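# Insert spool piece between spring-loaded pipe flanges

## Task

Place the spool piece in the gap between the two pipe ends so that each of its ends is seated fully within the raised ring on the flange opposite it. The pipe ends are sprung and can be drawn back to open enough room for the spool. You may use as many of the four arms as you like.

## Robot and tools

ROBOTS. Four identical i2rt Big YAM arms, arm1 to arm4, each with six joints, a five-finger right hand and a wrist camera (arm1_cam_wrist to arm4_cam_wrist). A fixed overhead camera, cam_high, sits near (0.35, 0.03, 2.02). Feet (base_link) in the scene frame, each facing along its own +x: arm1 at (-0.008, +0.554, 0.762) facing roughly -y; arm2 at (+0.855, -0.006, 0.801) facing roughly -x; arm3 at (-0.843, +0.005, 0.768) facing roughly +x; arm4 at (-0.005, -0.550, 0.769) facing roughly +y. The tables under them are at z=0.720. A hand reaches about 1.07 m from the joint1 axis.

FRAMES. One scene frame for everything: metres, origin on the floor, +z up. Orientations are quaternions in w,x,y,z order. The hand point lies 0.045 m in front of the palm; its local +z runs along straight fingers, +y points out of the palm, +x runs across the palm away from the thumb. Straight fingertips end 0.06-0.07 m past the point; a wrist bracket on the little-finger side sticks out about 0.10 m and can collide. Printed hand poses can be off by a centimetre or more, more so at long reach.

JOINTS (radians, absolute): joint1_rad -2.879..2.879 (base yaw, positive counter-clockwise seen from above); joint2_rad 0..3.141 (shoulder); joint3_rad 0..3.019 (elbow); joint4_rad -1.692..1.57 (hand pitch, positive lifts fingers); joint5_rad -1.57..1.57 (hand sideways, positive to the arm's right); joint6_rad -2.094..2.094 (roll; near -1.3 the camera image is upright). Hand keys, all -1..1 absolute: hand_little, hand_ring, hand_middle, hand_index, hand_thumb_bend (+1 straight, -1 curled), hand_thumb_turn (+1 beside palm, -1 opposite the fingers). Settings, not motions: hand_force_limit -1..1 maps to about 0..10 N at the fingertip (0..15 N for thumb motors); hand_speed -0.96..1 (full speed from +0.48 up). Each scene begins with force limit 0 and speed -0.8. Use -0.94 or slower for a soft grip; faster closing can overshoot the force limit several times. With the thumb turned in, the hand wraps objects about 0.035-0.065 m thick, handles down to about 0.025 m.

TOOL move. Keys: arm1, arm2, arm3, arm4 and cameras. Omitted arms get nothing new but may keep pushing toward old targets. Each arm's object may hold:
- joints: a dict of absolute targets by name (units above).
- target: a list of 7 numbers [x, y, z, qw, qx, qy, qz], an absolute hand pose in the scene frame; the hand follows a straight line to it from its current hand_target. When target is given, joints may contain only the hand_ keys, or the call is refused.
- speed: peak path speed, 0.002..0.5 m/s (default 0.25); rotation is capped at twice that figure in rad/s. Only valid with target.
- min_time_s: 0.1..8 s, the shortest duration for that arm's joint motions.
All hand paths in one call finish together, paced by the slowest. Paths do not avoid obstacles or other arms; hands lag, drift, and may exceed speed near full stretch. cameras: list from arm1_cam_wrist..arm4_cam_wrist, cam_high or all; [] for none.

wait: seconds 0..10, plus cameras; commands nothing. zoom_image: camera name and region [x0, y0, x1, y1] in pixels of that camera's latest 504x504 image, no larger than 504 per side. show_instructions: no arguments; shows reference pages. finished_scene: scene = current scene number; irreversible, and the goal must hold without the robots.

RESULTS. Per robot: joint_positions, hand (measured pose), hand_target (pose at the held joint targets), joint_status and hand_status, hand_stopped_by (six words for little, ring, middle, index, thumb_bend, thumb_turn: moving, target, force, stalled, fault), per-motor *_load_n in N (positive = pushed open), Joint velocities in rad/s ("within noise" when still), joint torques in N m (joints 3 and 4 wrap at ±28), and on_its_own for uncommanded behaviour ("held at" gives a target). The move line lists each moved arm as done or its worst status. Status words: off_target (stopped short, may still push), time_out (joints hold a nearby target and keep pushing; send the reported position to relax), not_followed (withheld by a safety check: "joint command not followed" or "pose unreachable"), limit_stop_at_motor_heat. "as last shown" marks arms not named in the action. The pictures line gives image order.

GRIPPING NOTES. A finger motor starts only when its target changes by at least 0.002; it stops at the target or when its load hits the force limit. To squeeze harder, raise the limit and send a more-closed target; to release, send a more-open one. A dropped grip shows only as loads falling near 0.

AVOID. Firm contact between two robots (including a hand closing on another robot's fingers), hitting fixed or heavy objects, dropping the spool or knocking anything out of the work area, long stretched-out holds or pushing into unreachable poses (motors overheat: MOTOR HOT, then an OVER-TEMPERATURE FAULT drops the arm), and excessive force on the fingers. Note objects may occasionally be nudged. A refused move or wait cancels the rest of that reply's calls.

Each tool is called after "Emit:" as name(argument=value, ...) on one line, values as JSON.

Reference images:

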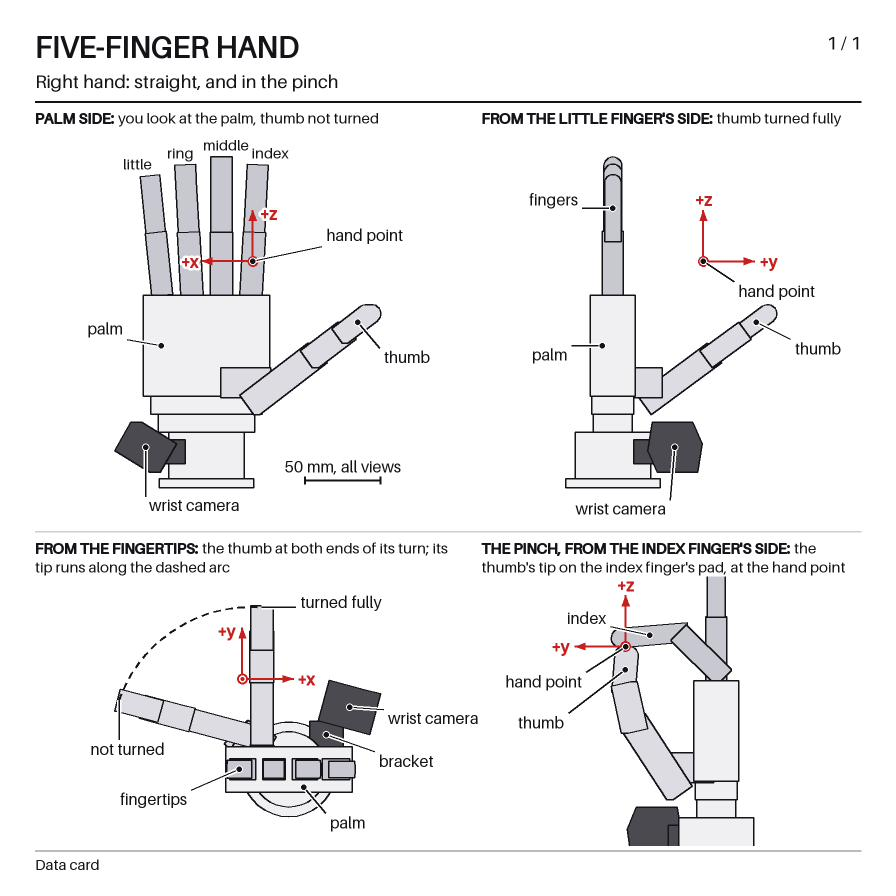

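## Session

Emit:
move()

Scene clock: 0.00 s.
Joint torques (N m): no reading
Heat: arm1: hottest joint3_rad 38 °C; arm2: hottest joint2_rad 30 °C; arm3: hottest joint2_rad 38 °C; arm4: hottest joint3_rad 28 °C.
Joint velocities: within noise
arm1.joint_positions: joint1_rad=-0.246 joint2_rad=+0.541 joint3_rad=+1.392 joint4_rad=-1.268 joint5_rad=+0.014 joint6_rad=-1.413 hand_little=+1.000 hand_ring=+1.000 hand_middle=+1.000 hand_index=+1.000 hand_thumb_turn=+1.000 hand_thumb_bend=+1.000 hand_force_limit=+0.000 hand_speed=-0.800
arm1.joint_status: not commanded
arm1.hand_stopped_by: target,target,target,target,target,target
arm1.little_load_n: 0.0
arm1.ring_load_n: 0.0
arm1.middle_load_n: 0.5
arm1.index_load_n: 0.0
arm1.thumb_bend_load_n: 0.0
arm1.thumb_turn_load_n: 0.0
arm1.hand: x=-0.1136 y=+0.3587 z=+1.2868 quat_wxyz=(+0.399, +0.467, -0.697, +0.370) (m; scene frame)
arm1.hand_target: x=-0.1132 y=+0.3610 z=+1.2979 quat_wxyz=(+0.407, +0.463, -0.691, +0.377) (m; scene frame)
arm1.hand_status: not commanded
arm2.joint_positions: joint1_rad=+0.190 joint2_rad=+0.618 joint3_rad=+1.419 joint4_rad=-1.366 joint5_rad=-0.186 joint6_rad=-1.438 hand_little=+1.000 hand_ring=+1.000 hand_middle=+1.000 hand_index=+1.000 hand_thumb_turn=+1.000 hand_thumb_bend=+1.000 hand_force_limit=+0.000 hand_speed=-0.800
arm2.joint_status: not commanded
arm2.hand_stopped_by: target,target,target,target,target,target
arm2.little_load_n: 0.0
arm2.ring_load_n: 0.0
arm2.middle_load_n: 0.0
arm2.index_load_n: 0.0
arm2.thumb_bend_load_n: 0.0
arm2.thumb_turn_load_n: 0.0
arm2.hand: x=+0.6286 y=-0.0285 z=+1.3026 quat_wxyz=(-0.466, -0.060, +0.870, -0.146) (m; scene frame)
arm2.hand_target: x=+0.6304 y=-0.0284 z=+1.3124 quat_wxyz=(-0.476, -0.060, +0.865, -0.147) (m; scene frame)
arm2.hand_status: not commanded
arm3.joint_positions: joint1_rad=+0.387 joint2_rad=+0.622 joint3_rad=+1.435 joint4_rad=-1.168 joint5_rad=-0.238 joint6_rad=-1.289 hand_little=+1.000 hand_ring=+1.000 hand_middle=+1.000 hand_index=+1.000 hand_thumb_turn=+1.000 hand_thumb_bend=+1.000 hand_force_limit=+0.000 hand_speed=-0.800
arm3.joint_status: not commanded
arm3.hand_stopped_by: target,target,target,target,target,target
arm3.little_load_n: 0.0
arm3.ring_load_n: 0.0
arm3.middle_load_n: 0.0
arm3.index_load_n: 0.0
arm3.thumb_bend_load_n: 0.0
arm3.thumb_turn_load_n: 0.0
arm3.hand: x=-0.5993 y=+0.0888 z=+1.3125 quat_wxyz=(-0.270, +0.812, +0.093, +0.508) (m; scene frame)
arm3.hand_target: x=-0.6014 y=+0.0880 z=+1.3237 quat_wxyz=(-0.272, +0.805, +0.094, +0.518) (m; scene frame)
arm3.hand_status: not commanded
arm4.joint_positions: joint1_rad=+0.427 joint2_rad=+0.586 joint3_rad=+1.378 joint4_rad=-1.303 joint5_rad=+0.050 joint6_rad=-1.401 hand_little=+1.000 hand_ring=+1.000 hand_middle=+1.000 hand_index=+1.000 hand_thumb_turn=+1.000 hand_thumb_bend=+1.000 hand_force_limit=+0.000 hand_speed=-0.800
arm4.joint_status: not commanded
arm4.hand_stopped_by: target,target,target,target,target,target
arm4.little_load_n: 0.0
arm4.ring_load_n: 0.0
arm4.middle_load_n: 0.0
arm4.index_load_n: 0.0
arm4.thumb_bend_load_n: 0.0
arm4.thumb_turn_load_n: 0.0
arm4.hand: x=-0.0442 y=-0.3262 z=+1.2742 quat_wxyz=(-0.441, +0.529, +0.679, +0.256) (m; scene frame)
arm4.hand_target: x=-0.0435 y=-0.3278 z=+1.2858 quat_wxyz=(-0.451, +0.525, +0.673, +0.261) (m; scene frame)
arm4.hand_status: not commanded
pictures: arm1_cam_wrist, arm2_cam_wrist, arm3_cam_wrist, arm4_cam_wrist, cam_high
camera_calibration:
arm1_cam_wrist: T_world_to_cam=[[-0.979299, 0.156918, 0.127869, -0.336501], [0.060173, 0.82882, -0.55627, 0.421164], [-0.193269, -0.537061, -0.821105, 1.34122], [0, 0, 0, 1]] pos_world=[-0.0956611, 0.424051, 1.37859]
arm2_cam_wrist: T_world_to_cam=[[-0.397329, 0.917673, -0.00240931, 0.281508], [0.806988, 0.348153, -0.477033, 0.121957], [-0.436921, -0.191483, -0.878882, 1.52976], [0, 0, 0, 1]] pos_world=[0.68182, -0.00786781, 1.40334]
arm3_cam_wrist: T_world_to_cam=[[0.486054, -0.859436, -0.158496, 0.576531], [-0.721695, -0.29245, -0.627399, 0.415174], [0.492857, 0.419336, -0.762397, 1.37575], [0, 0, 0, 1]] pos_world=[-0.658644, 0.0400074, 1.40073]
arm4_cam_wrist: T_world_to_cam=[[0.855823, 0.509549, 0.0890372, 0.0934846], [0.477306, -0.711576, -0.515596, 0.446193], [-0.199364, 0.483757, -0.852193, 1.34694], [0, 0, 0, 1]] pos_world=[-0.0244457, -0.381724, 1.36958]

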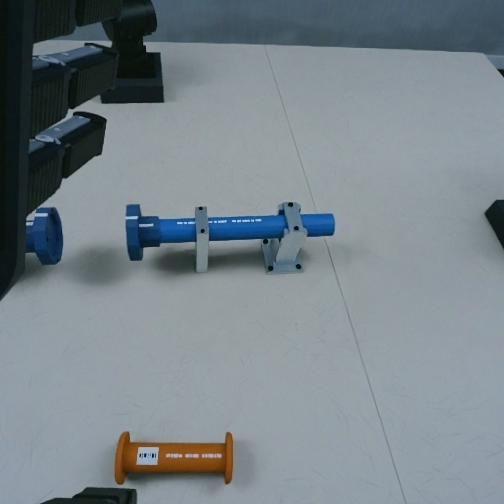

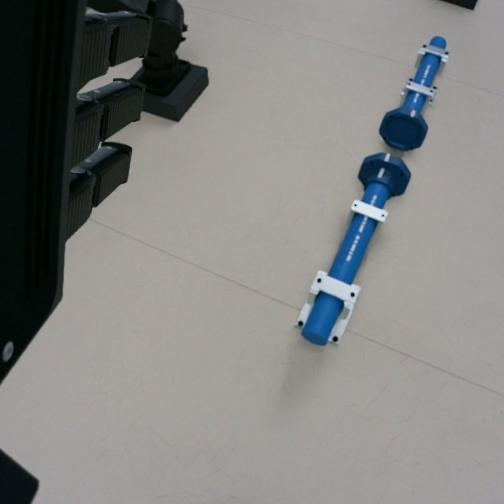

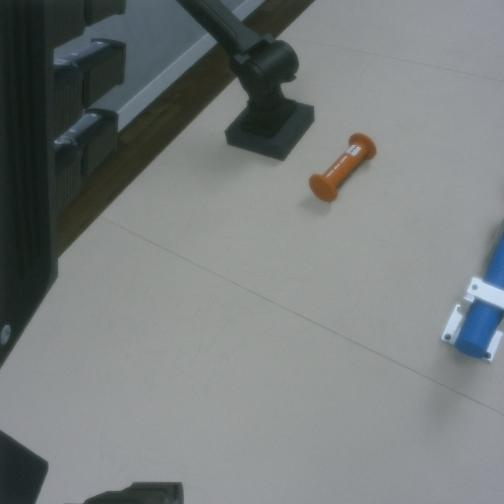

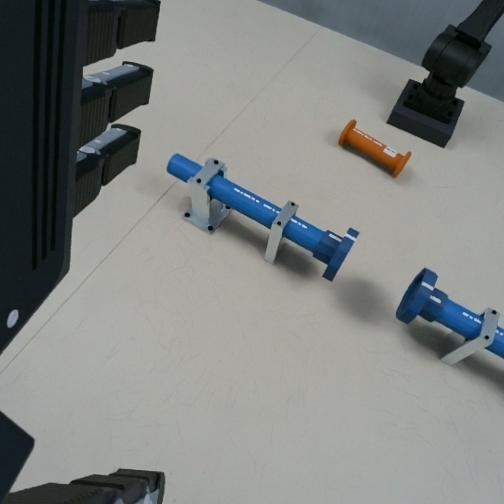

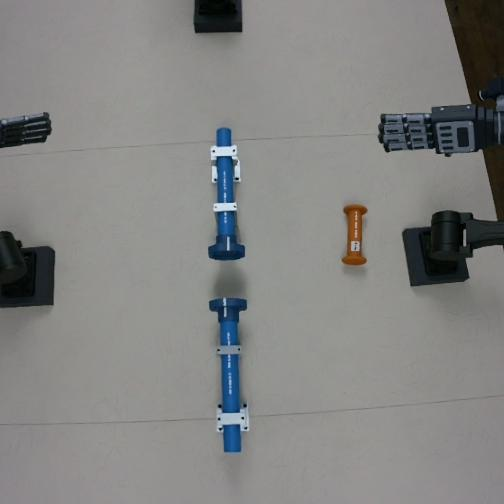

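Emit:
zoom_image(camera="cam_high", region=[190, 120, 270, 290])

Emit:
zoom_image(camera="cam_high", region=[190, 280, 270, 460])

Emit:
zoom_image(camera="cam_high", region=[315, 190, 395, 280])

Emit:
zoom_image(camera="arm1_cam_wrist", region=[80, 400, 280, 504])

Scaled by 2.965 from the camera's 504x504 image, which has a finer 720x720 frame.

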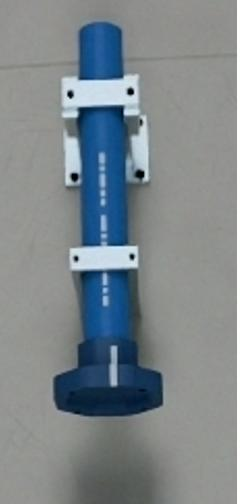

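Scaled by 2.800 from the camera's 504x504 image, which has a finer 720x720 frame.

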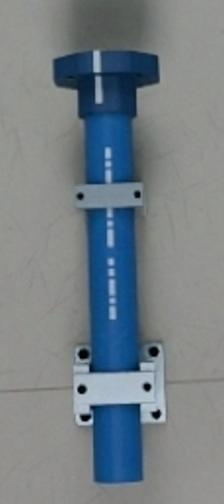

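Scaled by 5.600 from the camera's 504x504 image, which has a finer 720x720 frame.

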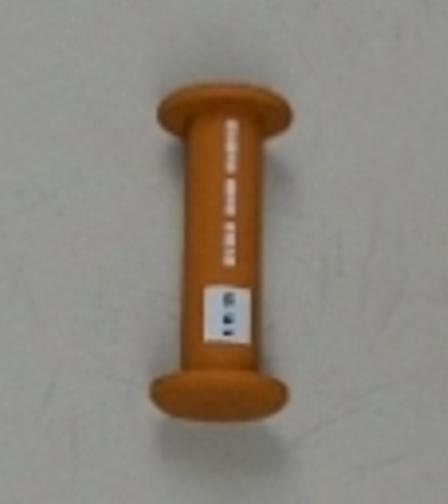

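Scaled by 2.520 from the camera's 504x504 image, which has a finer 720x720 frame.

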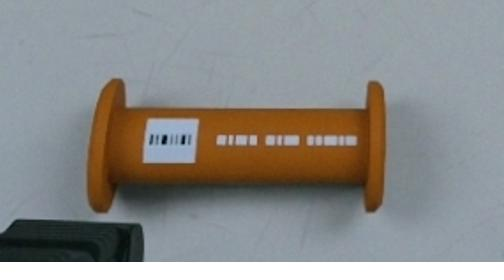

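Emit:
move(arm1={"joints": {"joint1_rad": -0.40, "joint2_rad": 0.55, "joint3_rad": 0.45, "joint4_rad": -0.64, "joint5_rad": -0.15, "joint6_rad": -0.15, "hand_thumb_turn": -1, "hand_little": 0.14, "hand_ring": 0.14, "hand_middle": 0.14, "hand_index": 0.14, "hand_force_limit": 0.9, "hand_speed": 0.1}, "min_time_s": 3}, arm2={"joints": {"joint1_rad": -0.03, "joint2_rad": 1.60, "joint3_rad": 1.168, "joint4_rad": 0.15, "joint5_rad": -0.158, "joint6_rad": -0.037, "hand_little": -0.95, "hand_middle": -0.95, "hand_ring": -0.06, "hand_index": -0.06, "hand_force_limit": 0.95, "hand_speed": 0.0}, "min_time_s": 3}, arm3={"joints": {"joint1_rad": -0.04, "joint2_rad": 1.62, "joint3_rad": 1.354, "joint4_rad": 0.0, "joint5_rad": -0.18, "joint6_rad": -0.056, "hand_little": -0.95, "hand_middle": -0.95, "hand_ring": -0.06, "hand_index": -0.06, "hand_force_limit": 0.95, "hand_speed": 0.0}, "min_time_s": 3}, arm4={"target": [0.054, -0.192, 1.011, -0.501, 0.625, 0.429, 0.418], "speed": 0.15}, cameras=["all"])

Scene clock: 137.40 s.
Joint torques (N m): arm1=[-1.38 0.85 10.17 2.5 -0.12 0.15] | arm2=[-0.91 -14.1 9.63 2.67 0.03 0.07] | arm3=[-0.56 -15.5 9.37 2.86 -0.04 0.02] | arm4=[-0.15 0.21 9.85 3.02 0.14 0.07]
Heat: arm1: hottest joint3_rad 42 °C; arm2: hottest joint3_rad 31 °C; arm3: hottest joint2_rad 38 °C; arm4: hottest joint3_rad 33 °C.
move: arm1 done; arm2 done; arm3 done; arm4 done
Joint velocities: within noise
arm1.joint_positions: joint1_rad=-0.388 joint2_rad=+0.545 joint3_rad=+0.452 joint4_rad=-0.657 joint5_rad=-0.148 joint6_rad=-0.158 hand_little=+0.140 hand_ring=+0.140 hand_middle=+0.140 hand_index=+0.140 hand_thumb_turn=-1.000 hand_thumb_bend=+1.000 hand_force_limit=+0.900 hand_speed=+0.100
arm1.joint_status: all done
arm1.hand_stopped_by: target,target,target,target,target,target
arm1.little_load_n: 0.0
arm1.ring_load_n: 0.0
arm1.middle_load_n: 0.0
arm1.index_load_n: 0.0
arm1.thumb_bend_load_n: 0.0
arm1.thumb_turn_load_n: 0.5
arm1.hand: x=-0.0558 y=+0.2916 z=+0.8841 quat_wxyz=(+0.034, -0.065, -0.913, +0.401) (m; scene frame)
arm1.hand_target: x=-0.0595 y=+0.2887 z=+0.8847 quat_wxyz=(+0.036, -0.073, -0.910, +0.406) (m; scene frame)
arm1.hand_status: not commanded
arm2.joint_positions: joint1_rad=-0.022 joint2_rad=+1.590 joint3_rad=+1.181 joint4_rad=+0.133 joint5_rad=-0.160 joint6_rad=-0.045 hand_little=-0.950 hand_ring=-0.060 hand_middle=-0.950 hand_index=-0.060 hand_thumb_turn=+1.000 hand_thumb_bend=+1.000 hand_force_limit=+0.950 hand_speed=+0.000
arm2.joint_status: all done
arm2.hand_stopped_by: target,target,target,target,target,target
arm2.little_load_n: 0.0
arm2.ring_load_n: 0.0
arm2.middle_load_n: 0.5
arm2.index_load_n: 0.0
arm2.thumb_bend_load_n: 0.0
arm2.thumb_turn_load_n: 0.0
arm2.hand: x=+0.1723 y=-0.0305 z=+1.0324 quat_wxyz=(-0.408, +0.527, +0.595, -0.450) (m; scene frame)
arm2.hand_target: x=+0.1724 y=-0.0253 z=+1.0224 quat_wxyz=(-0.406, +0.533, +0.591, -0.449) (m; scene frame)
arm2.hand_status: not commanded
arm3.joint_positions: joint1_rad=-0.036 joint2_rad=+1.616 joint3_rad=+1.346 joint4_rad=-0.017 joint5_rad=-0.182 joint6_rad=-0.066 hand_little=-0.950 hand_ring=-0.060 hand_middle=-0.950 hand_index=-0.060 hand_thumb_turn=+1.000 hand_thumb_bend=+1.000 hand_force_limit=+0.950 hand_speed=+0.000
arm3.joint_status: all done
arm3.hand_stopped_by: target,target,target,target,target,target
arm3.little_load_n: 0.0
arm3.ring_load_n: 0.0
arm3.middle_load_n: 0.0
arm3.index_load_n: 0.0
arm3.thumb_bend_load_n: 0.0
arm3.thumb_turn_load_n: -0.5
arm3.hand: x=-0.1331 y=+0.0124 z=+1.0369 quat_wxyz=(-0.446, +0.600, -0.529, +0.401) (m; scene frame)
arm3.hand_target: x=-0.1285 y=+0.0097 z=+1.0432 quat_wxyz=(-0.452, +0.592, -0.529, +0.407) (m; scene frame)
arm3.hand_status: not commanded
arm4.joint_positions: joint1_rad=+0.038 joint2_rad=+0.526 joint3_rad=+0.386 joint4_rad=-0.036 joint5_rad=+0.130 joint6_rad=-1.286 hand_little=+1.000 hand_ring=+1.000 hand_middle=+1.000 hand_index=+1.000 hand_thumb_turn=+1.000 hand_thumb_bend=+1.000 hand_force_limit=+0.000 hand_speed=-0.800
arm4.joint_status: not commanded
arm4.hand_stopped_by: target,target,target,target,target,target
arm4.little_load_n: 0.0
arm4.ring_load_n: 0.0
arm4.middle_load_n: 0.0
arm4.index_load_n: 0.0
arm4.thumb_bend_load_n: 0.0
arm4.thumb_turn_load_n: 0.0
arm4.hand: x=+0.0492 y=-0.1946 z=+1.0077 quat_wxyz=(-0.498, +0.622, +0.441, +0.414) (m; scene frame)
arm4.hand_target: x=+0.0539 y=-0.1922 z=+1.0111 quat_wxyz=(-0.501, +0.625, +0.429, +0.418) (m; scene frame)
arm4.hand_status: done (0.006 m and 1.5 deg from the pose sent, 0.311 m and 36.7 deg at the start)
pictures: arm1_cam_wrist, arm2_cam_wrist, arm3_cam_wrist, arm4_cam_wrist, cam_high
camera_calibration:
arm1_cam_wrist: T_world_to_cam=[[-0.210869, 0.671594, -0.710279, 0.415872], [0.886319, 0.437819, 0.150841, -0.215717], [0.412277, -0.597726, -0.687569, 0.919135], [0, 0, 0, 1]] pos_world=[-0.10005, 0.364539, 0.959893]
arm2_cam_wrist: T_world_to_cam=[[0.190767, 0.282437, -0.940126, 0.948677], [0.633789, -0.766784, -0.101755, -0.029559], [-0.749613, -0.576431, -0.325282, 0.563191], [0, 0, 0, 1]] pos_world=[0.259933, 0.0340337, 1.07206]
arm3_cam_wrist: T_world_to_cam=[[-0.275452, -0.23472, -0.932219, 0.933671], [-0.623217, 0.781945, -0.0127348, -0.0811614], [0.731933, 0.577467, -0.36167, 0.582199], [0, 0, 0, 1]] pos_world=[-0.21953, -0.0535854, 1.07992]
arm4_cam_wrist: T_world_to_cam=[[0.999767, 0.0176085, 0.0125037, -0.0553777], [0.0207704, -0.625396, -0.780031, 0.663527], [-0.00591547, 0.780109, -0.625616, 0.894559], [0, 0, 0, 1]] pos_world=[0.0468748, -0.281912, 1.07791]

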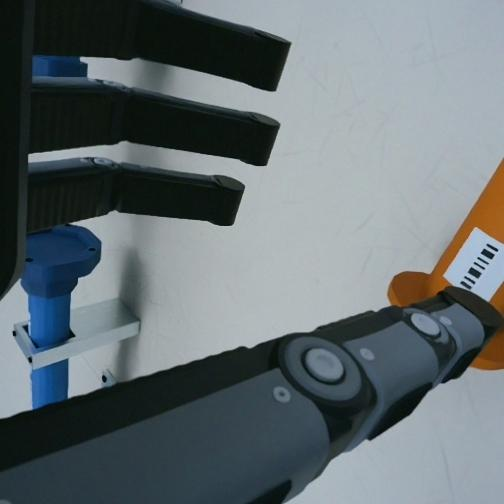

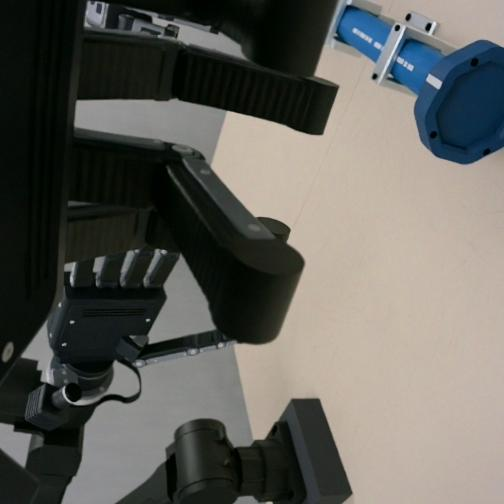

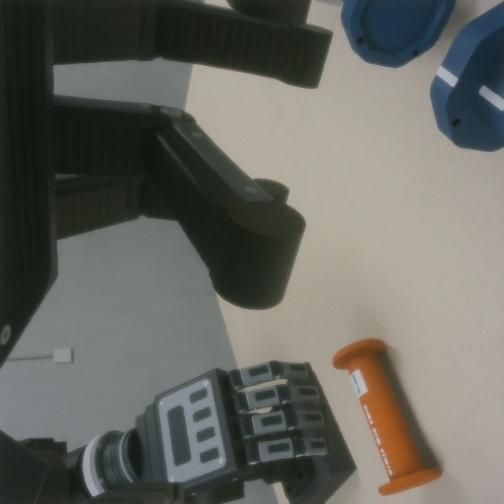

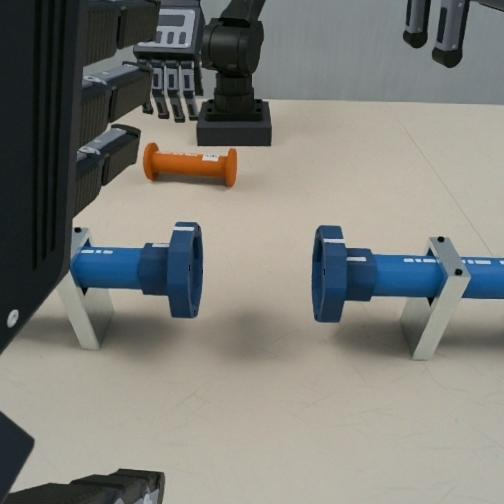

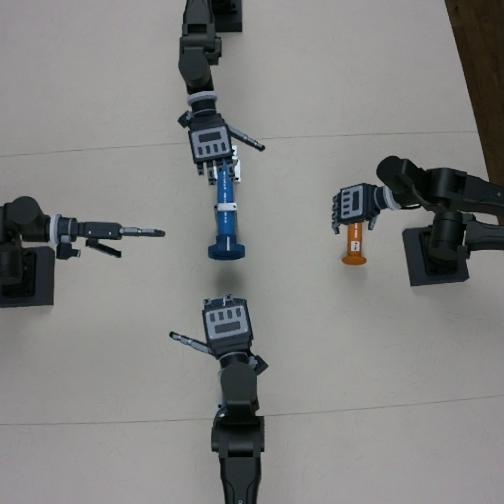

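Emit:
move(arm1={"target": [-0.051, 0.320, 0.825, -0.0227, 0.0548, 0.9222, -0.3820], "speed": 0.12}, arm2={"target": [0.150, -0.025, 0.955, 0.4338, -0.5656, -0.5563, 0.4267], "speed": 0.12}, arm3={"target": [-0.039, 0.015, 0.965, 0.4270, -0.5566, 0.5653, -0.4335], "speed": 0.12}, cameras=["arm1_cam_wrist", "arm4_cam_wrist", "cam_high"])

Scene clock: 208.90 s.
Joint torques (N m): arm1=[-1.38 0.44 9.81 2.37 -0.17 0.01] | arm2=[0.56 -14.45 8.77 2.69 0.09 0.1] | arm3=[0.73 -18.37 11.7 2.91 0.04 0] | arm4=[-0.15 0.15 9.85 3 0.14 0.08]
Heat: arm1: hottest joint3_rad 45 °C; arm2: hottest joint3_rad 33 °C; arm3: hottest joint2_rad 39 °C; arm4: hottest joint3_rad 36 °C.
move: arm1 done; arm2 off_target; arm3 off_target
Joint velocities: within noise
arm1.joint_positions: joint1_rad=-0.431 joint2_rad=+0.513 joint3_rad=+0.308 joint4_rad=-0.622 joint5_rad=-0.205 joint6_rad=-0.210 hand_little=+0.140 hand_ring=+0.140 hand_middle=+0.140 hand_index=+0.140 hand_thumb_turn=-1.000 hand_thumb_bend=+1.000 hand_force_limit=+0.900 hand_speed=+0.100
arm1.joint_status: not commanded
arm1.hand_stopped_by: target,target,target,target,target,target
arm1.little_load_n: 0.0
arm1.ring_load_n: 0.0
arm1.middle_load_n: 0.0
arm1.index_load_n: 0.0
arm1.thumb_bend_load_n: 0.0
arm1.thumb_turn_load_n: 0.0
arm1.hand: x=-0.0465 y=+0.3228 z=+0.8228 quat_wxyz=(+0.016, -0.054, -0.926, +0.372) (m; scene frame)
arm1.hand_target: x=-0.0509 y=+0.3201 z=+0.8252 quat_wxyz=(+0.023, -0.055, -0.922, +0.382) (m; scene frame)
arm1.hand_status: done (0.006 m and 1.4 deg from the pose sent, 0.066 m and 3.0 deg at the start)
arm2.joint_positions: joint1_rad=+0.001 joint2_rad=+1.706 joint3_rad=+1.140 joint4_rad=+0.313 joint5_rad=-0.009 joint6_rad=+0.001 hand_little=-0.950 hand_ring=-0.060 hand_middle=-0.950 hand_index=-0.060 hand_thumb_turn=+1.000 hand_thumb_bend=+1.000 hand_force_limit=+0.950 hand_speed=+0.000
arm2.joint_status: not commanded
arm2.hand_stopped_by: target,target,target,target,target,target
arm2.little_load_n: 0.0
arm2.ring_load_n: 0.0
arm2.middle_load_n: -0.5
arm2.index_load_n: 0.0
arm2.thumb_bend_load_n: 0.0
arm2.thumb_turn_load_n: 0.0
arm2.hand: x=+0.1483 y=-0.0188 z=+0.9731 quat_wxyz=(-0.442, +0.562, +0.553, -0.429) (m; scene frame)
arm2.hand_target: x=+0.1505 y=-0.0251 z=+0.9551 quat_wxyz=(-0.434, +0.566, +0.557, -0.427) (m; scene frame)
arm2.hand_status: off_target (0.019 m and 1.1 deg from the pose sent, 0.081 m and 7.4 deg at the start)
arm3.joint_positions: joint1_rad=+0.004 joint2_rad=+1.874 joint3_rad=+1.457 joint4_rad=+0.108 joint5_rad=-0.013 joint6_rad=-0.016 hand_little=-0.950 hand_ring=-0.060 hand_middle=-0.950 hand_index=-0.060 hand_thumb_turn=+1.000 hand_thumb_bend=+1.000 hand_force_limit=+0.950 hand_speed=+0.000
arm3.joint_status: not commanded
arm3.hand_stopped_by: target,target,target,target,target,target
arm3.little_load_n: 0.0
arm3.ring_load_n: 0.0
arm3.middle_load_n: 0.0
arm3.index_load_n: 0.0
arm3.thumb_bend_load_n: 0.0
arm3.thumb_turn_load_n: 0.0
arm3.hand: x=-0.0567 y=+0.0095 z=+0.9442 quat_wxyz=(-0.411, +0.568, -0.575, +0.422) (m; scene frame)
arm3.hand_target: x=-0.0408 y=+0.0150 z=+0.9651 quat_wxyz=(-0.427, +0.557, -0.565, +0.433) (m; scene frame)
arm3.hand_status: off_target (0.028 m and 2.8 deg from the pose sent, 0.119 m and 7.7 deg at the start)
arm4: as last shown
arm4.thumb_turn_load_n: -0.5
pictures: arm1_cam_wrist, arm4_cam_wrist, cam_high
camera_calibration:
arm1_cam_wrist: T_world_to_cam=[[-0.213591, 0.707238, -0.673938, 0.311753], [0.866366, 0.455908, 0.203859, -0.278736], [0.451431, -0.540335, -0.710105, 0.893652], [0, 0, 0, 1]] pos_world=[-0.0953477, 0.389466, 0.901512]
arm4_cam_wrist: T_world_to_cam=[[0.999767, 0.0176085, 0.0125037, -0.0553777], [0.0207704, -0.625396, -0.780031, 0.663527], [-0.00591547, 0.780109, -0.625616, 0.894559], [0, 0, 0, 1]] pos_world=[0.0468748, -0.281912, 1.07791]

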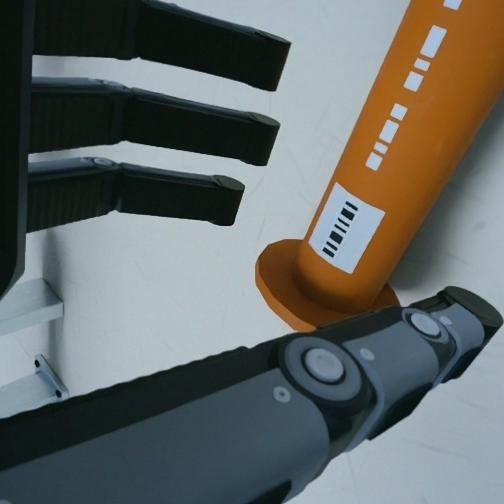

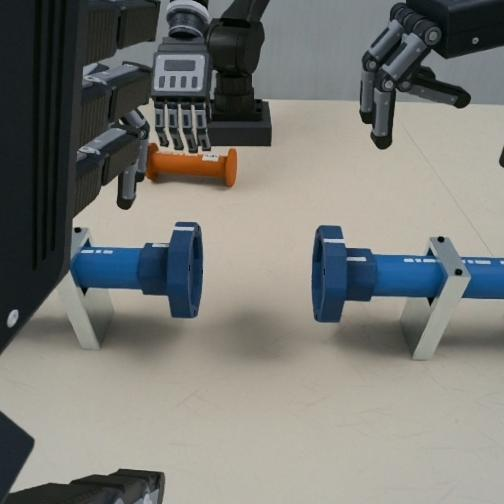

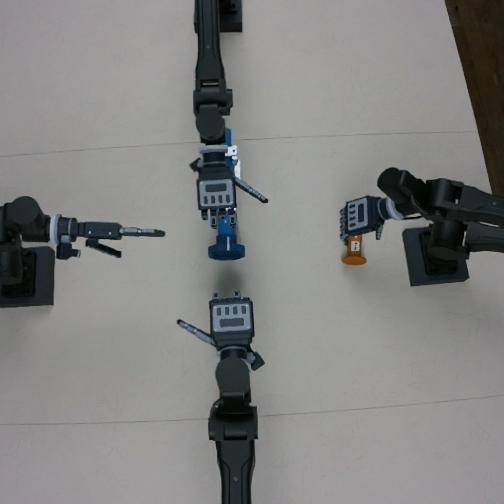

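Emit:
move(arm1={"target": [-0.060, 0.319, 0.776, -0.0227, 0.0548, 0.9222, -0.3820], "speed": 0.1}, arm2={"target": [0.0855, -0.029, 0.925, 0.4338, -0.5656, -0.5563, 0.4267], "speed": 0.1}, arm3={"target": [0.023, 0.017, 0.945, 0.4270, -0.5566, 0.5653, -0.4335], "speed": 0.1}, cameras=["arm1_cam_wrist", "arm4_cam_wrist", "cam_high"])

Emit:
zoom_image(camera="arm4_cam_wrist", region=[130, 90, 270, 230])

Emit:
zoom_image(camera="cam_high", region=[180, 220, 270, 330])

Scene clock: 240.37 s.
Joint torques (N m): arm1=[-1.26 1.26 9.2 2.33 -0.19 0.01] | arm2=[0.73 -16.21 14.58 2.43 0.09 0.09] | arm3=[0.21 -20.48 11.92 1.78 0.05 0] | arm4=[-0.21 0.21 9.84 3 0.14 0.07]
Heat: arm1: hottest joint3_rad 43 °C; arm2: hottest joint3_rad 32 °C; arm3: hottest joint2_rad 40 °C; arm4: hottest joint3_rad 36 °C.
move: arm1 done; arm2 off_target; arm3 off_target
Joint velocities: within noise
arm1.joint_positions: joint1_rad=-0.486 joint2_rad=+0.624 joint3_rad=+0.202 joint4_rad=-0.398 joint5_rad=-0.241 joint6_rad=-0.249 hand_little=+0.140 hand_ring=+0.140 hand_middle=+0.140 hand_index=+0.140 hand_thumb_turn=-1.000 hand_thumb_bend=+1.000 hand_force_limit=+0.900 hand_speed=+0.100
arm1.joint_status: not commanded
arm1.hand_stopped_by: target,target,target,target,target,target
arm1.little_load_n: 0.0
arm1.ring_load_n: 0.0
arm1.middle_load_n: 0.0
arm1.index_load_n: 0.0
arm1.thumb_bend_load_n: 0.0
arm1.thumb_turn_load_n: 0.0
arm1.hand: x=-0.0565 y=+0.3203 z=+0.7770 quat_wxyz=(+0.019, -0.054, -0.924, +0.379) (m; scene frame)
arm1.hand_target: x=-0.0599 y=+0.3192 z=+0.7761 quat_wxyz=(+0.023, -0.055, -0.922, +0.382) (m; scene frame)
arm1.hand_status: done (0.004 m and 0.6 deg from the pose sent, 0.049 m and 1.4 deg at the start)
arm2.joint_positions: joint1_rad=+0.010 joint2_rad=+1.883 joint3_rad=+1.241 joint4_rad=+0.324 joint5_rad=+0.000 joint6_rad=+0.004 hand_little=-0.950 hand_ring=-0.060 hand_middle=-0.950 hand_index=-0.060 hand_thumb_turn=+1.000 hand_thumb_bend=+1.000 hand_force_limit=+0.950 hand_speed=+0.000
arm2.joint_status: not commanded
arm2.hand_stopped_by: target,target,target,target,target,target
arm2.little_load_n: 0.5
arm2.ring_load_n: 0.0
arm2.middle_load_n: 0.0
arm2.index_load_n: 0.0
arm2.thumb_bend_load_n: 0.0
arm2.thumb_turn_load_n: 0.0
arm2.hand: x=+0.1102 y=-0.0220 z=+0.9075 quat_wxyz=(-0.423, +0.576, +0.566, -0.410) (m; scene frame)
arm2.hand_target: x=+0.0879 y=-0.0292 z=+0.9257 quat_wxyz=(-0.434, +0.566, +0.556, -0.427) (m; scene frame)
arm2.hand_status: off_target (0.031 m and 2.8 deg from the pose sent, 0.080 m and 1.1 deg at the start)
arm3.joint_positions: joint1_rad=+0.009 joint2_rad=+2.043 joint3_rad=+1.678 joint4_rad=+0.084 joint5_rad=-0.008 joint6_rad=-0.014 hand_little=-0.950 hand_ring=-0.060 hand_middle=-0.950 hand_index=-0.060 hand_thumb_turn=+1.000 hand_thumb_bend=+1.000 hand_force_limit=+0.950 hand_speed=+0.000
arm3.joint_status: not commanded
arm3.hand_stopped_by: target,target,target,target,target,target
arm3.little_load_n: 0.0
arm3.ring_load_n: 0.0
arm3.middle_load_n: 0.0
arm3.index_load_n: 0.0
arm3.thumb_bend_load_n: 0.0
arm3.thumb_turn_load_n: 0.0
arm3.hand: x=+0.0097 y=+0.0102 z=+0.9339 quat_wxyz=(-0.418, +0.562, -0.569, +0.431) (m; scene frame)
arm3.hand_target: x=+0.0219 y=+0.0171 z=+0.9452 quat_wxyz=(-0.427, +0.557, -0.565, +0.434) (m; scene frame)
arm3.hand_status: off_target (0.019 m and 1.3 deg from the pose sent, 0.080 m and 2.8 deg at the start)
arm4: as last shown
arm4.thumb_turn_load_n: 0.0
pictures: arm1_cam_wrist, arm4_cam_wrist, cam_high
camera_calibration:
arm1_cam_wrist: T_world_to_cam=[[-0.216282, 0.697843, -0.682816, 0.290393], [0.868259, 0.457306, 0.192348, -0.251004], [0.446484, -0.55126, -0.704815, 0.863373], [0, 0, 0, 1]] pos_world=[-0.104739, 0.388079, 0.855084]
arm4_cam_wrist: T_world_to_cam=[[0.999767, 0.0176085, 0.0125037, -0.0553777], [0.0207704, -0.625396, -0.780031, 0.663527], [-0.00591547, 0.780109, -0.625616, 0.894559], [0, 0, 0, 1]] pos_world=[0.0468748, -0.281912, 1.07791]

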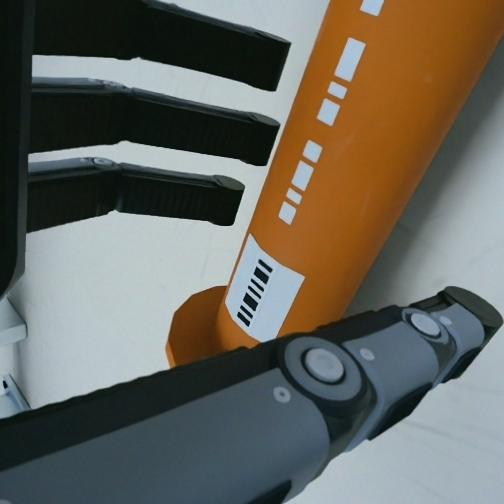

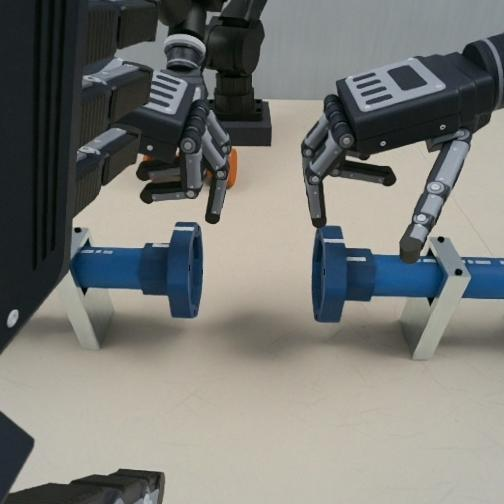

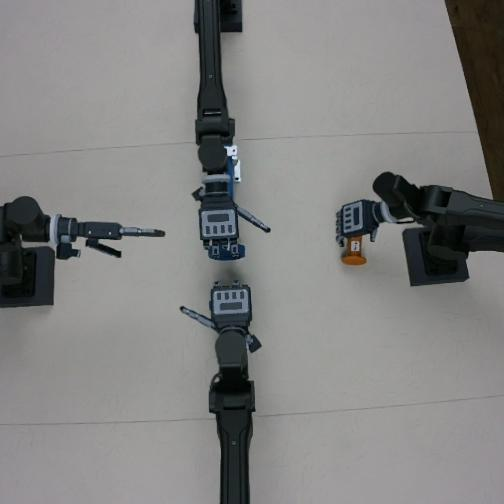

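Scaled by 3.600 from the camera's 504x504 image, which has a finer 720x720 frame.

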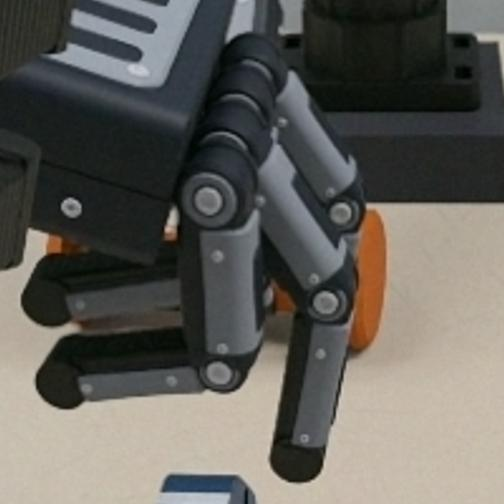

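Scaled by 4.582 from the camera's 504x504 image, which has a finer 720x720 frame.

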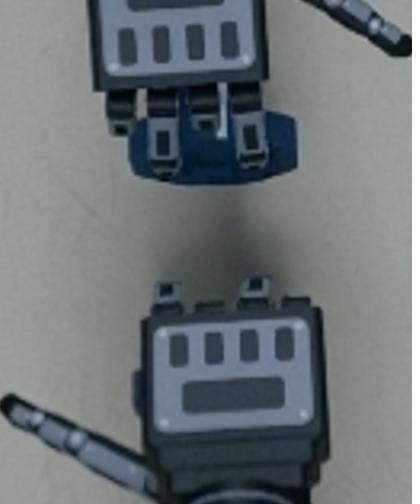

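Emit:
move(arm1={"target": [-0.0600, 0.3205, 0.7535, -0.0227, 0.0548, 0.9222, -0.3820], "speed": 0.06}, arm2={"target": [0.0855, -0.027, 0.870, 0.4338, -0.5656, -0.5563, 0.4267], "speed": 0.08}, arm3={"target": [0.023, 0.019, 0.906, 0.4270, -0.5566, 0.5653, -0.4335], "speed": 0.08}, cameras=["arm1_cam_wrist", "arm4_cam_wrist", "cam_high"])

Emit:
zoom_image(camera="arm4_cam_wrist", region=[140, 130, 400, 340])

Emit:
zoom_image(camera="cam_high", region=[310, 190, 390, 280])

Scene clock: 258.90 s.
Joint torques (N m): arm1=[-1.32 0.5 8.62 2.35 -0.19 0.01] | arm2=[0.15 -17.03 11.51 2.62 0 0.1] | arm3=[0.62 -20.72 8.96 2.81 0.04 0.02] | arm4=[-0.15 0.15 9.87 3.02 0.14 0.07]
Heat: arm1: hottest joint3_rad 42 °C; arm2: hottest joint3_rad 34 °C; arm3: hottest joint2_rad 40 °C; arm4: hottest joint3_rad 36 °C.
move: arm1 done; arm2 off_target; arm3 off_target
Joint velocities: within noise
arm1.joint_positions: joint1_rad=-0.490 joint2_rad=+0.696 joint3_rad=+0.153 joint4_rad=-0.278 joint5_rad=-0.244 joint6_rad=-0.253 hand_little=+0.140 hand_ring=+0.140 hand_middle=+0.140 hand_index=+0.140 hand_thumb_turn=-1.000 hand_thumb_bend=+1.000 hand_force_limit=+0.900 hand_speed=+0.100
arm1.joint_status: not commanded
arm1.hand_stopped_by: target,target,target,target,target,target
arm1.little_load_n: 0.0
arm1.ring_load_n: 0.0
arm1.middle_load_n: 0.0
arm1.index_load_n: 0.0
arm1.thumb_bend_load_n: 0.0
arm1.thumb_turn_load_n: 0.0
arm1.hand: x=-0.0566 y=+0.3213 z=+0.7547 quat_wxyz=(+0.019, -0.054, -0.923, +0.379) (m; scene frame)
arm1.hand_target: x=-0.0600 y=+0.3207 z=+0.7536 quat_wxyz=(+0.023, -0.055, -0.922, +0.382) (m; scene frame)
arm1.hand_status: done (0.004 m and 0.6 deg from the pose sent, 0.024 m and 0.6 deg at the start)
arm2.joint_positions: joint1_rad=+0.010 joint2_rad=+1.978 joint3_rad=+1.241 joint4_rad=+0.440 joint5_rad=+0.000 joint6_rad=+0.004 hand_little=-0.950 hand_ring=-0.060 hand_middle=-0.950 hand_index=-0.060 hand_thumb_turn=+1.000 hand_thumb_bend=+1.000 hand_force_limit=+0.950 hand_speed=+0.000
arm2.joint_status: not commanded
arm2.hand_stopped_by: target,target,target,target,target,target
arm2.little_load_n: 0.0
arm2.ring_load_n: 0.0
arm2.middle_load_n: 0.0
arm2.index_load_n: 0.0
arm2.thumb_bend_load_n: 0.0
arm2.thumb_turn_load_n: 0.0
arm2.hand: x=+0.0985 y=-0.0214 z=+0.8664 quat_wxyz=(-0.430, +0.571, +0.561, -0.417) (m; scene frame)
arm2.hand_target: x=+0.0862 y=-0.0271 z=+0.8702 quat_wxyz=(-0.434, +0.566, +0.556, -0.427) (m; scene frame)
arm2.hand_status: off_target (0.015 m and 1.5 deg from the pose sent, 0.045 m and 2.8 deg at the start)
arm3.joint_positions: joint1_rad=+0.011 joint2_rad=+2.085 joint3_rad=+1.678 joint4_rad=+0.140 joint5_rad=-0.005 joint6_rad=-0.014 hand_little=-0.950 hand_ring=-0.060 hand_middle=-0.950 hand_index=-0.060 hand_thumb_turn=+1.000 hand_thumb_bend=+1.000 hand_force_limit=+0.950 hand_speed=+0.000
arm3.joint_status: not commanded
arm3.hand_stopped_by: target,target,target,target,target,target
arm3.little_load_n: 0.0
arm3.ring_load_n: 0.0
arm3.middle_load_n: 0.0
arm3.index_load_n: 0.0
arm3.thumb_bend_load_n: -0.5
arm3.thumb_turn_load_n: 0.0
arm3.hand: x=+0.0182 y=+0.0115 z=+0.9130 quat_wxyz=(-0.422, +0.559, -0.566, +0.435) (m; scene frame)
arm3.hand_target: x=+0.0226 y=+0.0190 z=+0.9061 quat_wxyz=(-0.427, +0.557, -0.565, +0.434) (m; scene frame)
arm3.hand_status: off_target (0.011 m and 0.6 deg from the pose sent, 0.032 m and 1.3 deg at the start)
arm4: as last shown
pictures: arm1_cam_wrist, arm4_cam_wrist, cam_high
camera_calibration:
arm1_cam_wrist: T_world_to_cam=[[-0.217338, 0.69732, -0.683015, 0.274705], [0.867898, 0.458264, 0.191694, -0.246949], [0.446673, -0.551125, -0.704801, 0.848207], [0, 0, 0, 1]] pos_world=[-0.104841, 0.389078, 0.832783]
arm4_cam_wrist: T_world_to_cam=[[0.999767, 0.0176085, 0.0125037, -0.0553777], [0.0207704, -0.625396, -0.780031, 0.663527], [-0.00591547, 0.780109, -0.625616, 0.894559], [0, 0, 0, 1]] pos_world=[0.0468748, -0.281912, 1.07791]

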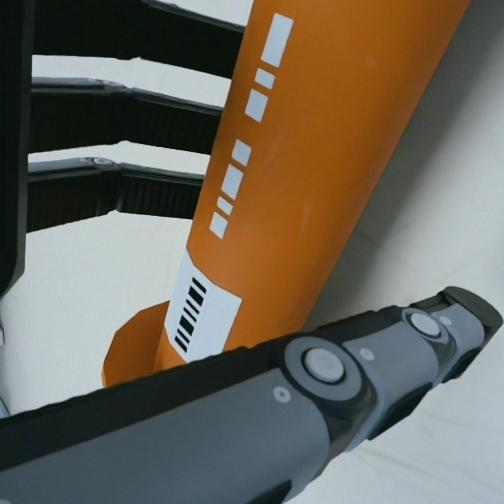

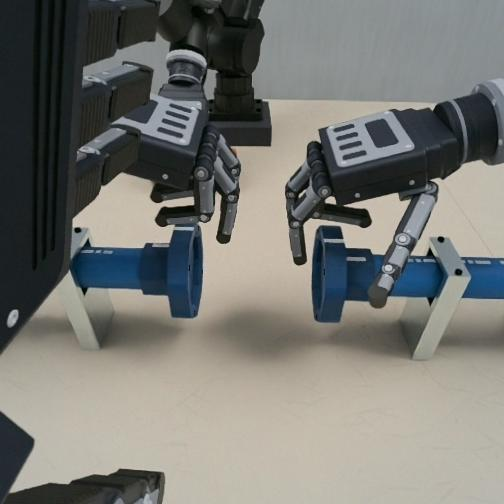

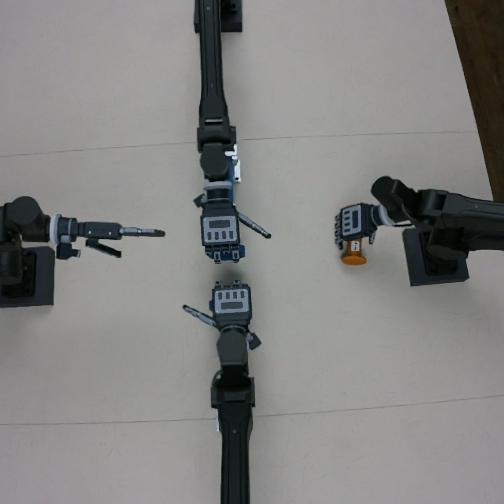

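Scaled by 1.938 from the camera's 504x504 image, which has a finer 720x720 frame.

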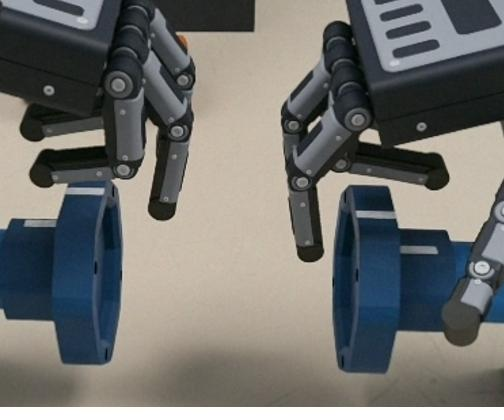

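Scaled by 5.600 from the camera's 504x504 image, which has a finer 720x720 frame.

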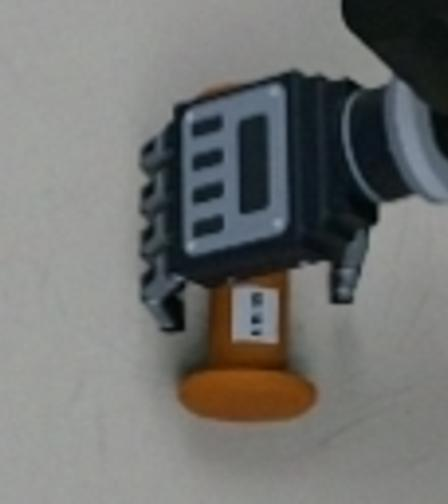

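Emit:
move(arm1={"joints": {"hand_little": -0.44, "hand_ring": -0.31, "hand_middle": -0.265, "hand_index": -0.27, "hand_thumb_bend": 0.9, "hand_force_limit": 0.0, "hand_speed": -0.8}}, arm2={"target": [0.1415, -0.027, 0.869, 0.4338, -0.5656, -0.5563, 0.4267], "speed": 0.05}, arm3={"target": [-0.026, 0.019, 0.898, 0.4270, -0.5566, 0.5653, -0.4335], "speed": 0.05}, cameras=["arm4_cam_wrist", "cam_high"])

Emit:
move(arm1={"joints": {"hand_thumb_bend": 0.3, "hand_force_limit": 0.0, "hand_speed": -0.88}})

Emit:
zoom_image(camera="arm4_cam_wrist", region=[140, 130, 400, 340])

Emit:
zoom_image(camera="cam_high", region=[180, 220, 270, 330])

Scene clock: 319.40 s.
Joint torques (N m): arm1=[-1.32 0.85 8.83 2.3 -0.15 0.02] | arm2=[0.21 -20.72 4.68 2.02 -0.18 0.07] | arm3=[0.73 -25.7 5.79 1.33 -0.29 -0.03] | arm4=[-0.15 0.15 9.85 3 0.14 0.08]
Heat: arm1: hottest joint3_rad 42 °C; arm2: hottest joint3_rad 35 °C; arm3: hottest joint2_rad 40 °C; arm4: hottest joint3_rad 36 °C.
move: arm1 done; arm2 off_target; arm3 off_target
Joint velocities: within noise
arm1.joint_positions: joint1_rad=-0.490 joint2_rad=+0.698 joint3_rad=+0.151 joint4_rad=-0.276 joint5_rad=-0.245 joint6_rad=-0.254 hand_little=-0.440 hand_ring=-0.309 hand_middle=-0.260 hand_index=-0.270 hand_thumb_turn=-1.000 hand_thumb_bend=+0.902 hand_force_limit=+0.000 hand_speed=-0.800
arm1.joint_status: all done
arm1.hand_stopped_by: target,target,force,target,target,target
arm1.little_load_n: 1.5
arm1.ring_load_n: 1.0
arm1.middle_load_n: 4.5
arm1.index_load_n: 0.0
arm1.thumb_bend_load_n: 6.0
arm1.thumb_turn_load_n: 4.0
arm1.hand: x=-0.0562 y=+0.3220 z=+0.7535 quat_wxyz=(+0.019, -0.053, -0.924, +0.379) (m; scene frame)
arm1.hand_target: x=-0.0600 y=+0.3206 z=+0.7537 quat_wxyz=(+0.023, -0.055, -0.922, +0.382) (m; scene frame)
arm1.hand_status: not commanded
arm2.joint_positions: joint1_rad=+0.010 joint2_rad=+1.939 joint3_rad=+1.137 joint4_rad=+0.537 joint5_rad=+0.004 joint6_rad=+0.004 hand_little=-0.950 hand_ring=-0.060 hand_middle=-0.950 hand_index=-0.059 hand_thumb_turn=+1.000 hand_thumb_bend=+1.000 hand_force_limit=+0.950 hand_speed=+0.000
arm2.joint_status: not commanded
arm2.hand_stopped_by: target,target,target,target,target,target
arm2.little_load_n: 0.0
arm2.ring_load_n: 3.5
arm2.middle_load_n: 0.0
arm2.index_load_n: 16.0
arm2.thumb_bend_load_n: 0.0
arm2.thumb_turn_load_n: -0.5
arm2.hand: x=+0.1242 y=-0.0211 z=+0.8636 quat_wxyz=(-0.439, +0.565, +0.554, -0.424) (m; scene frame)
arm2.hand_target: x=+0.1405 y=-0.0269 z=+0.8683 quat_wxyz=(-0.434, +0.566, +0.556, -0.427) (m; scene frame)
arm2.hand_status: off_target (0.019 m and 0.7 deg from the pose sent, 0.043 m and 1.5 deg at the start)
arm3.joint_positions: joint1_rad=+0.011 joint2_rad=+2.053 joint3_rad=+1.514 joint4_rad=+0.269 joint5_rad=+0.002 joint6_rad=-0.010 hand_little=-0.950 hand_ring=-0.060 hand_middle=-0.950 hand_index=-0.059 hand_thumb_turn=+1.000 hand_thumb_bend=+1.000 hand_force_limit=+0.950 hand_speed=+0.000
arm3.joint_status: not commanded
arm3.hand_stopped_by: target,target,target,target,target,target
arm3.little_load_n: 0.0
arm3.ring_load_n: 2.0
arm3.middle_load_n: 0.0
arm3.index_load_n: 17.5
arm3.thumb_bend_load_n: 0.5
arm3.thumb_turn_load_n: -0.5
arm3.hand: x=-0.0146 y=+0.0117 z=+0.8747 quat_wxyz=(-0.420, +0.557, -0.569, +0.435) (m; scene frame)
arm3.hand_target: x=-0.0249 y=+0.0189 z=+0.8970 quat_wxyz=(-0.427, +0.557, -0.565, +0.433) (m; scene frame)
arm3.hand_status: off_target (0.027 m and 0.9 deg from the pose sent, 0.047 m and 0.6 deg at the start)
arm4: as last shown
arm4.index_load_n: -0.5
pictures: arm4_cam_wrist, cam_high
camera_calibration:
arm4_cam_wrist: T_world_to_cam=[[0.999767, 0.0176085, 0.0125037, -0.0553777], [0.0207704, -0.625396, -0.780031, 0.663527], [-0.00591547, 0.780109, -0.625616, 0.894559], [0, 0, 0, 1]] pos_world=[0.0468748, -0.281912, 1.07791]

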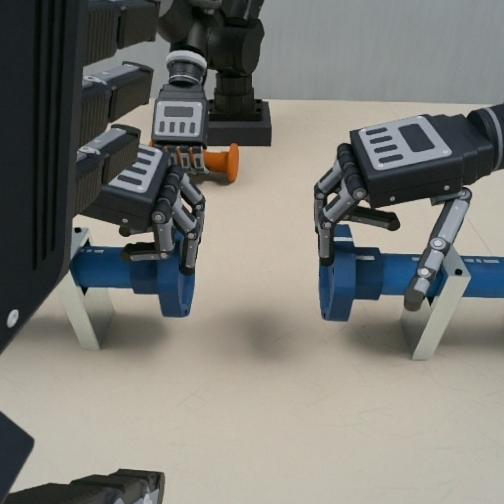

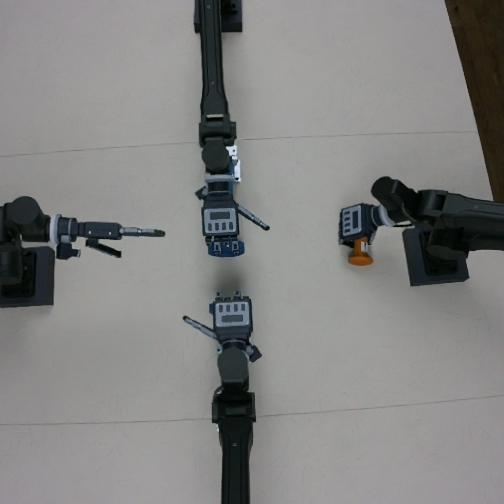

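Scene clock: 322.03 s.
Joint torques (N m): arm1=[-1.32 0.85 8.83 2.29 -0.16 0.02] | arm2=[0.09 -20.78 4.71 2.07 -0.16 0.08] | arm3=[0.62 -25.29 5.85 1.43 -0.27 -0.04] | arm4=[-0.21 0.21 9.84 3 0.14 0.08]
Heat: arm1: hottest joint3_rad 42 °C; arm2: hottest joint3_rad 34 °C; arm3: hottest joint2_rad 40 °C; arm4: hottest joint3_rad 36 °C.
move: arm1 off_target
Joint velocities: within noise
arm1.joint_positions: joint1_rad=-0.490 joint2_rad=+0.698 joint3_rad=+0.151 joint4_rad=-0.276 joint5_rad=-0.245 joint6_rad=-0.254 hand_little=-0.440 hand_ring=-0.309 hand_middle=-0.260 hand_index=-0.270 hand_thumb_turn=-1.000 hand_thumb_bend=+0.895 hand_force_limit=+0.000 hand_speed=-0.880
arm1.joint_status: hand_thumb_bend off_target (ended at +0.895, target +0.300); the others done
arm1.hand_stopped_by: target,target,force,target,force,target
arm1.little_load_n: 1.5
arm1.ring_load_n: 1.5
arm1.middle_load_n: 5.0
arm1.index_load_n: 0.0
arm1.thumb_bend_load_n: 6.5
arm1.thumb_turn_load_n: 5.0
arm1.hand: x=-0.0562 y=+0.3220 z=+0.7535 quat_wxyz=(+0.019, -0.053, -0.924, +0.379) (m; scene frame)
arm1.hand_target: x=-0.0600 y=+0.3206 z=+0.7537 quat_wxyz=(+0.023, -0.055, -0.922, +0.382) (m; scene frame)
arm1.hand_status: not commanded
arm2, arm3, arm4: as last shown
arm2.joint_positions: joint1_rad=+0.010 joint2_rad=+1.939 joint3_rad=+1.137 joint4_rad=+0.538 joint5_rad=+0.004 joint6_rad=+0.004 hand_little=-0.950 hand_ring=-0.060 hand_middle=-0.950 hand_index=-0.059 hand_thumb_turn=+1.000 hand_thumb_bend=+1.000 hand_force_limit=+0.950 hand_speed=+0.000
arm2.thumb_turn_load_n: 0.0
arm2.hand: x=+0.1242 y=-0.0211 z=+0.8637 quat_wxyz=(-0.440, +0.565, +0.554, -0.425) (m; scene frame)
arm2.hand_target: x=+0.1405 y=-0.0270 z=+0.8684 quat_wxyz=(-0.434, +0.566, +0.556, -0.427) (m; scene frame)
arm3.ring_load_n: 2.5
arm3.thumb_bend_load_n: 0.0
arm3.thumb_turn_load_n: 0.0
arm3.hand: x=-0.0146 y=+0.0117 z=+0.8748 quat_wxyz=(-0.420, +0.557, -0.569, +0.435) (m; scene frame)
arm3.hand_target: x=-0.0248 y=+0.0189 z=+0.8971 quat_wxyz=(-0.427, +0.557, -0.565, +0.434) (m; scene frame)
arm4.index_load_n: 0.0
pictures: none

Scaled by 1.938 from the camera's 504x504 image, which has a finer 720x720 frame.
This view is cut from an older image: the scene may have changed since it was taken.

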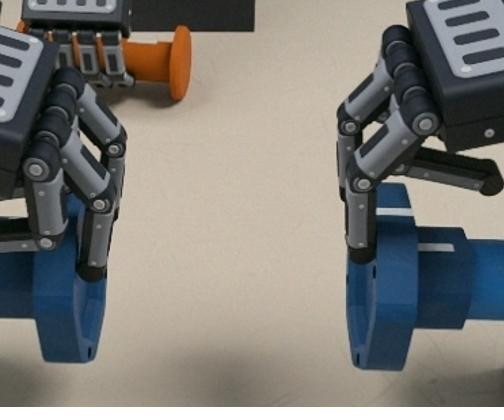

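Scaled by 4.582 from the camera's 504x504 image, which has a finer 720x720 frame.
This view is cut from an older image: the scene may have changed since it was taken.

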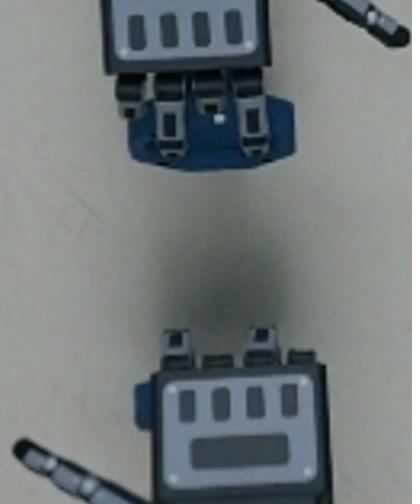

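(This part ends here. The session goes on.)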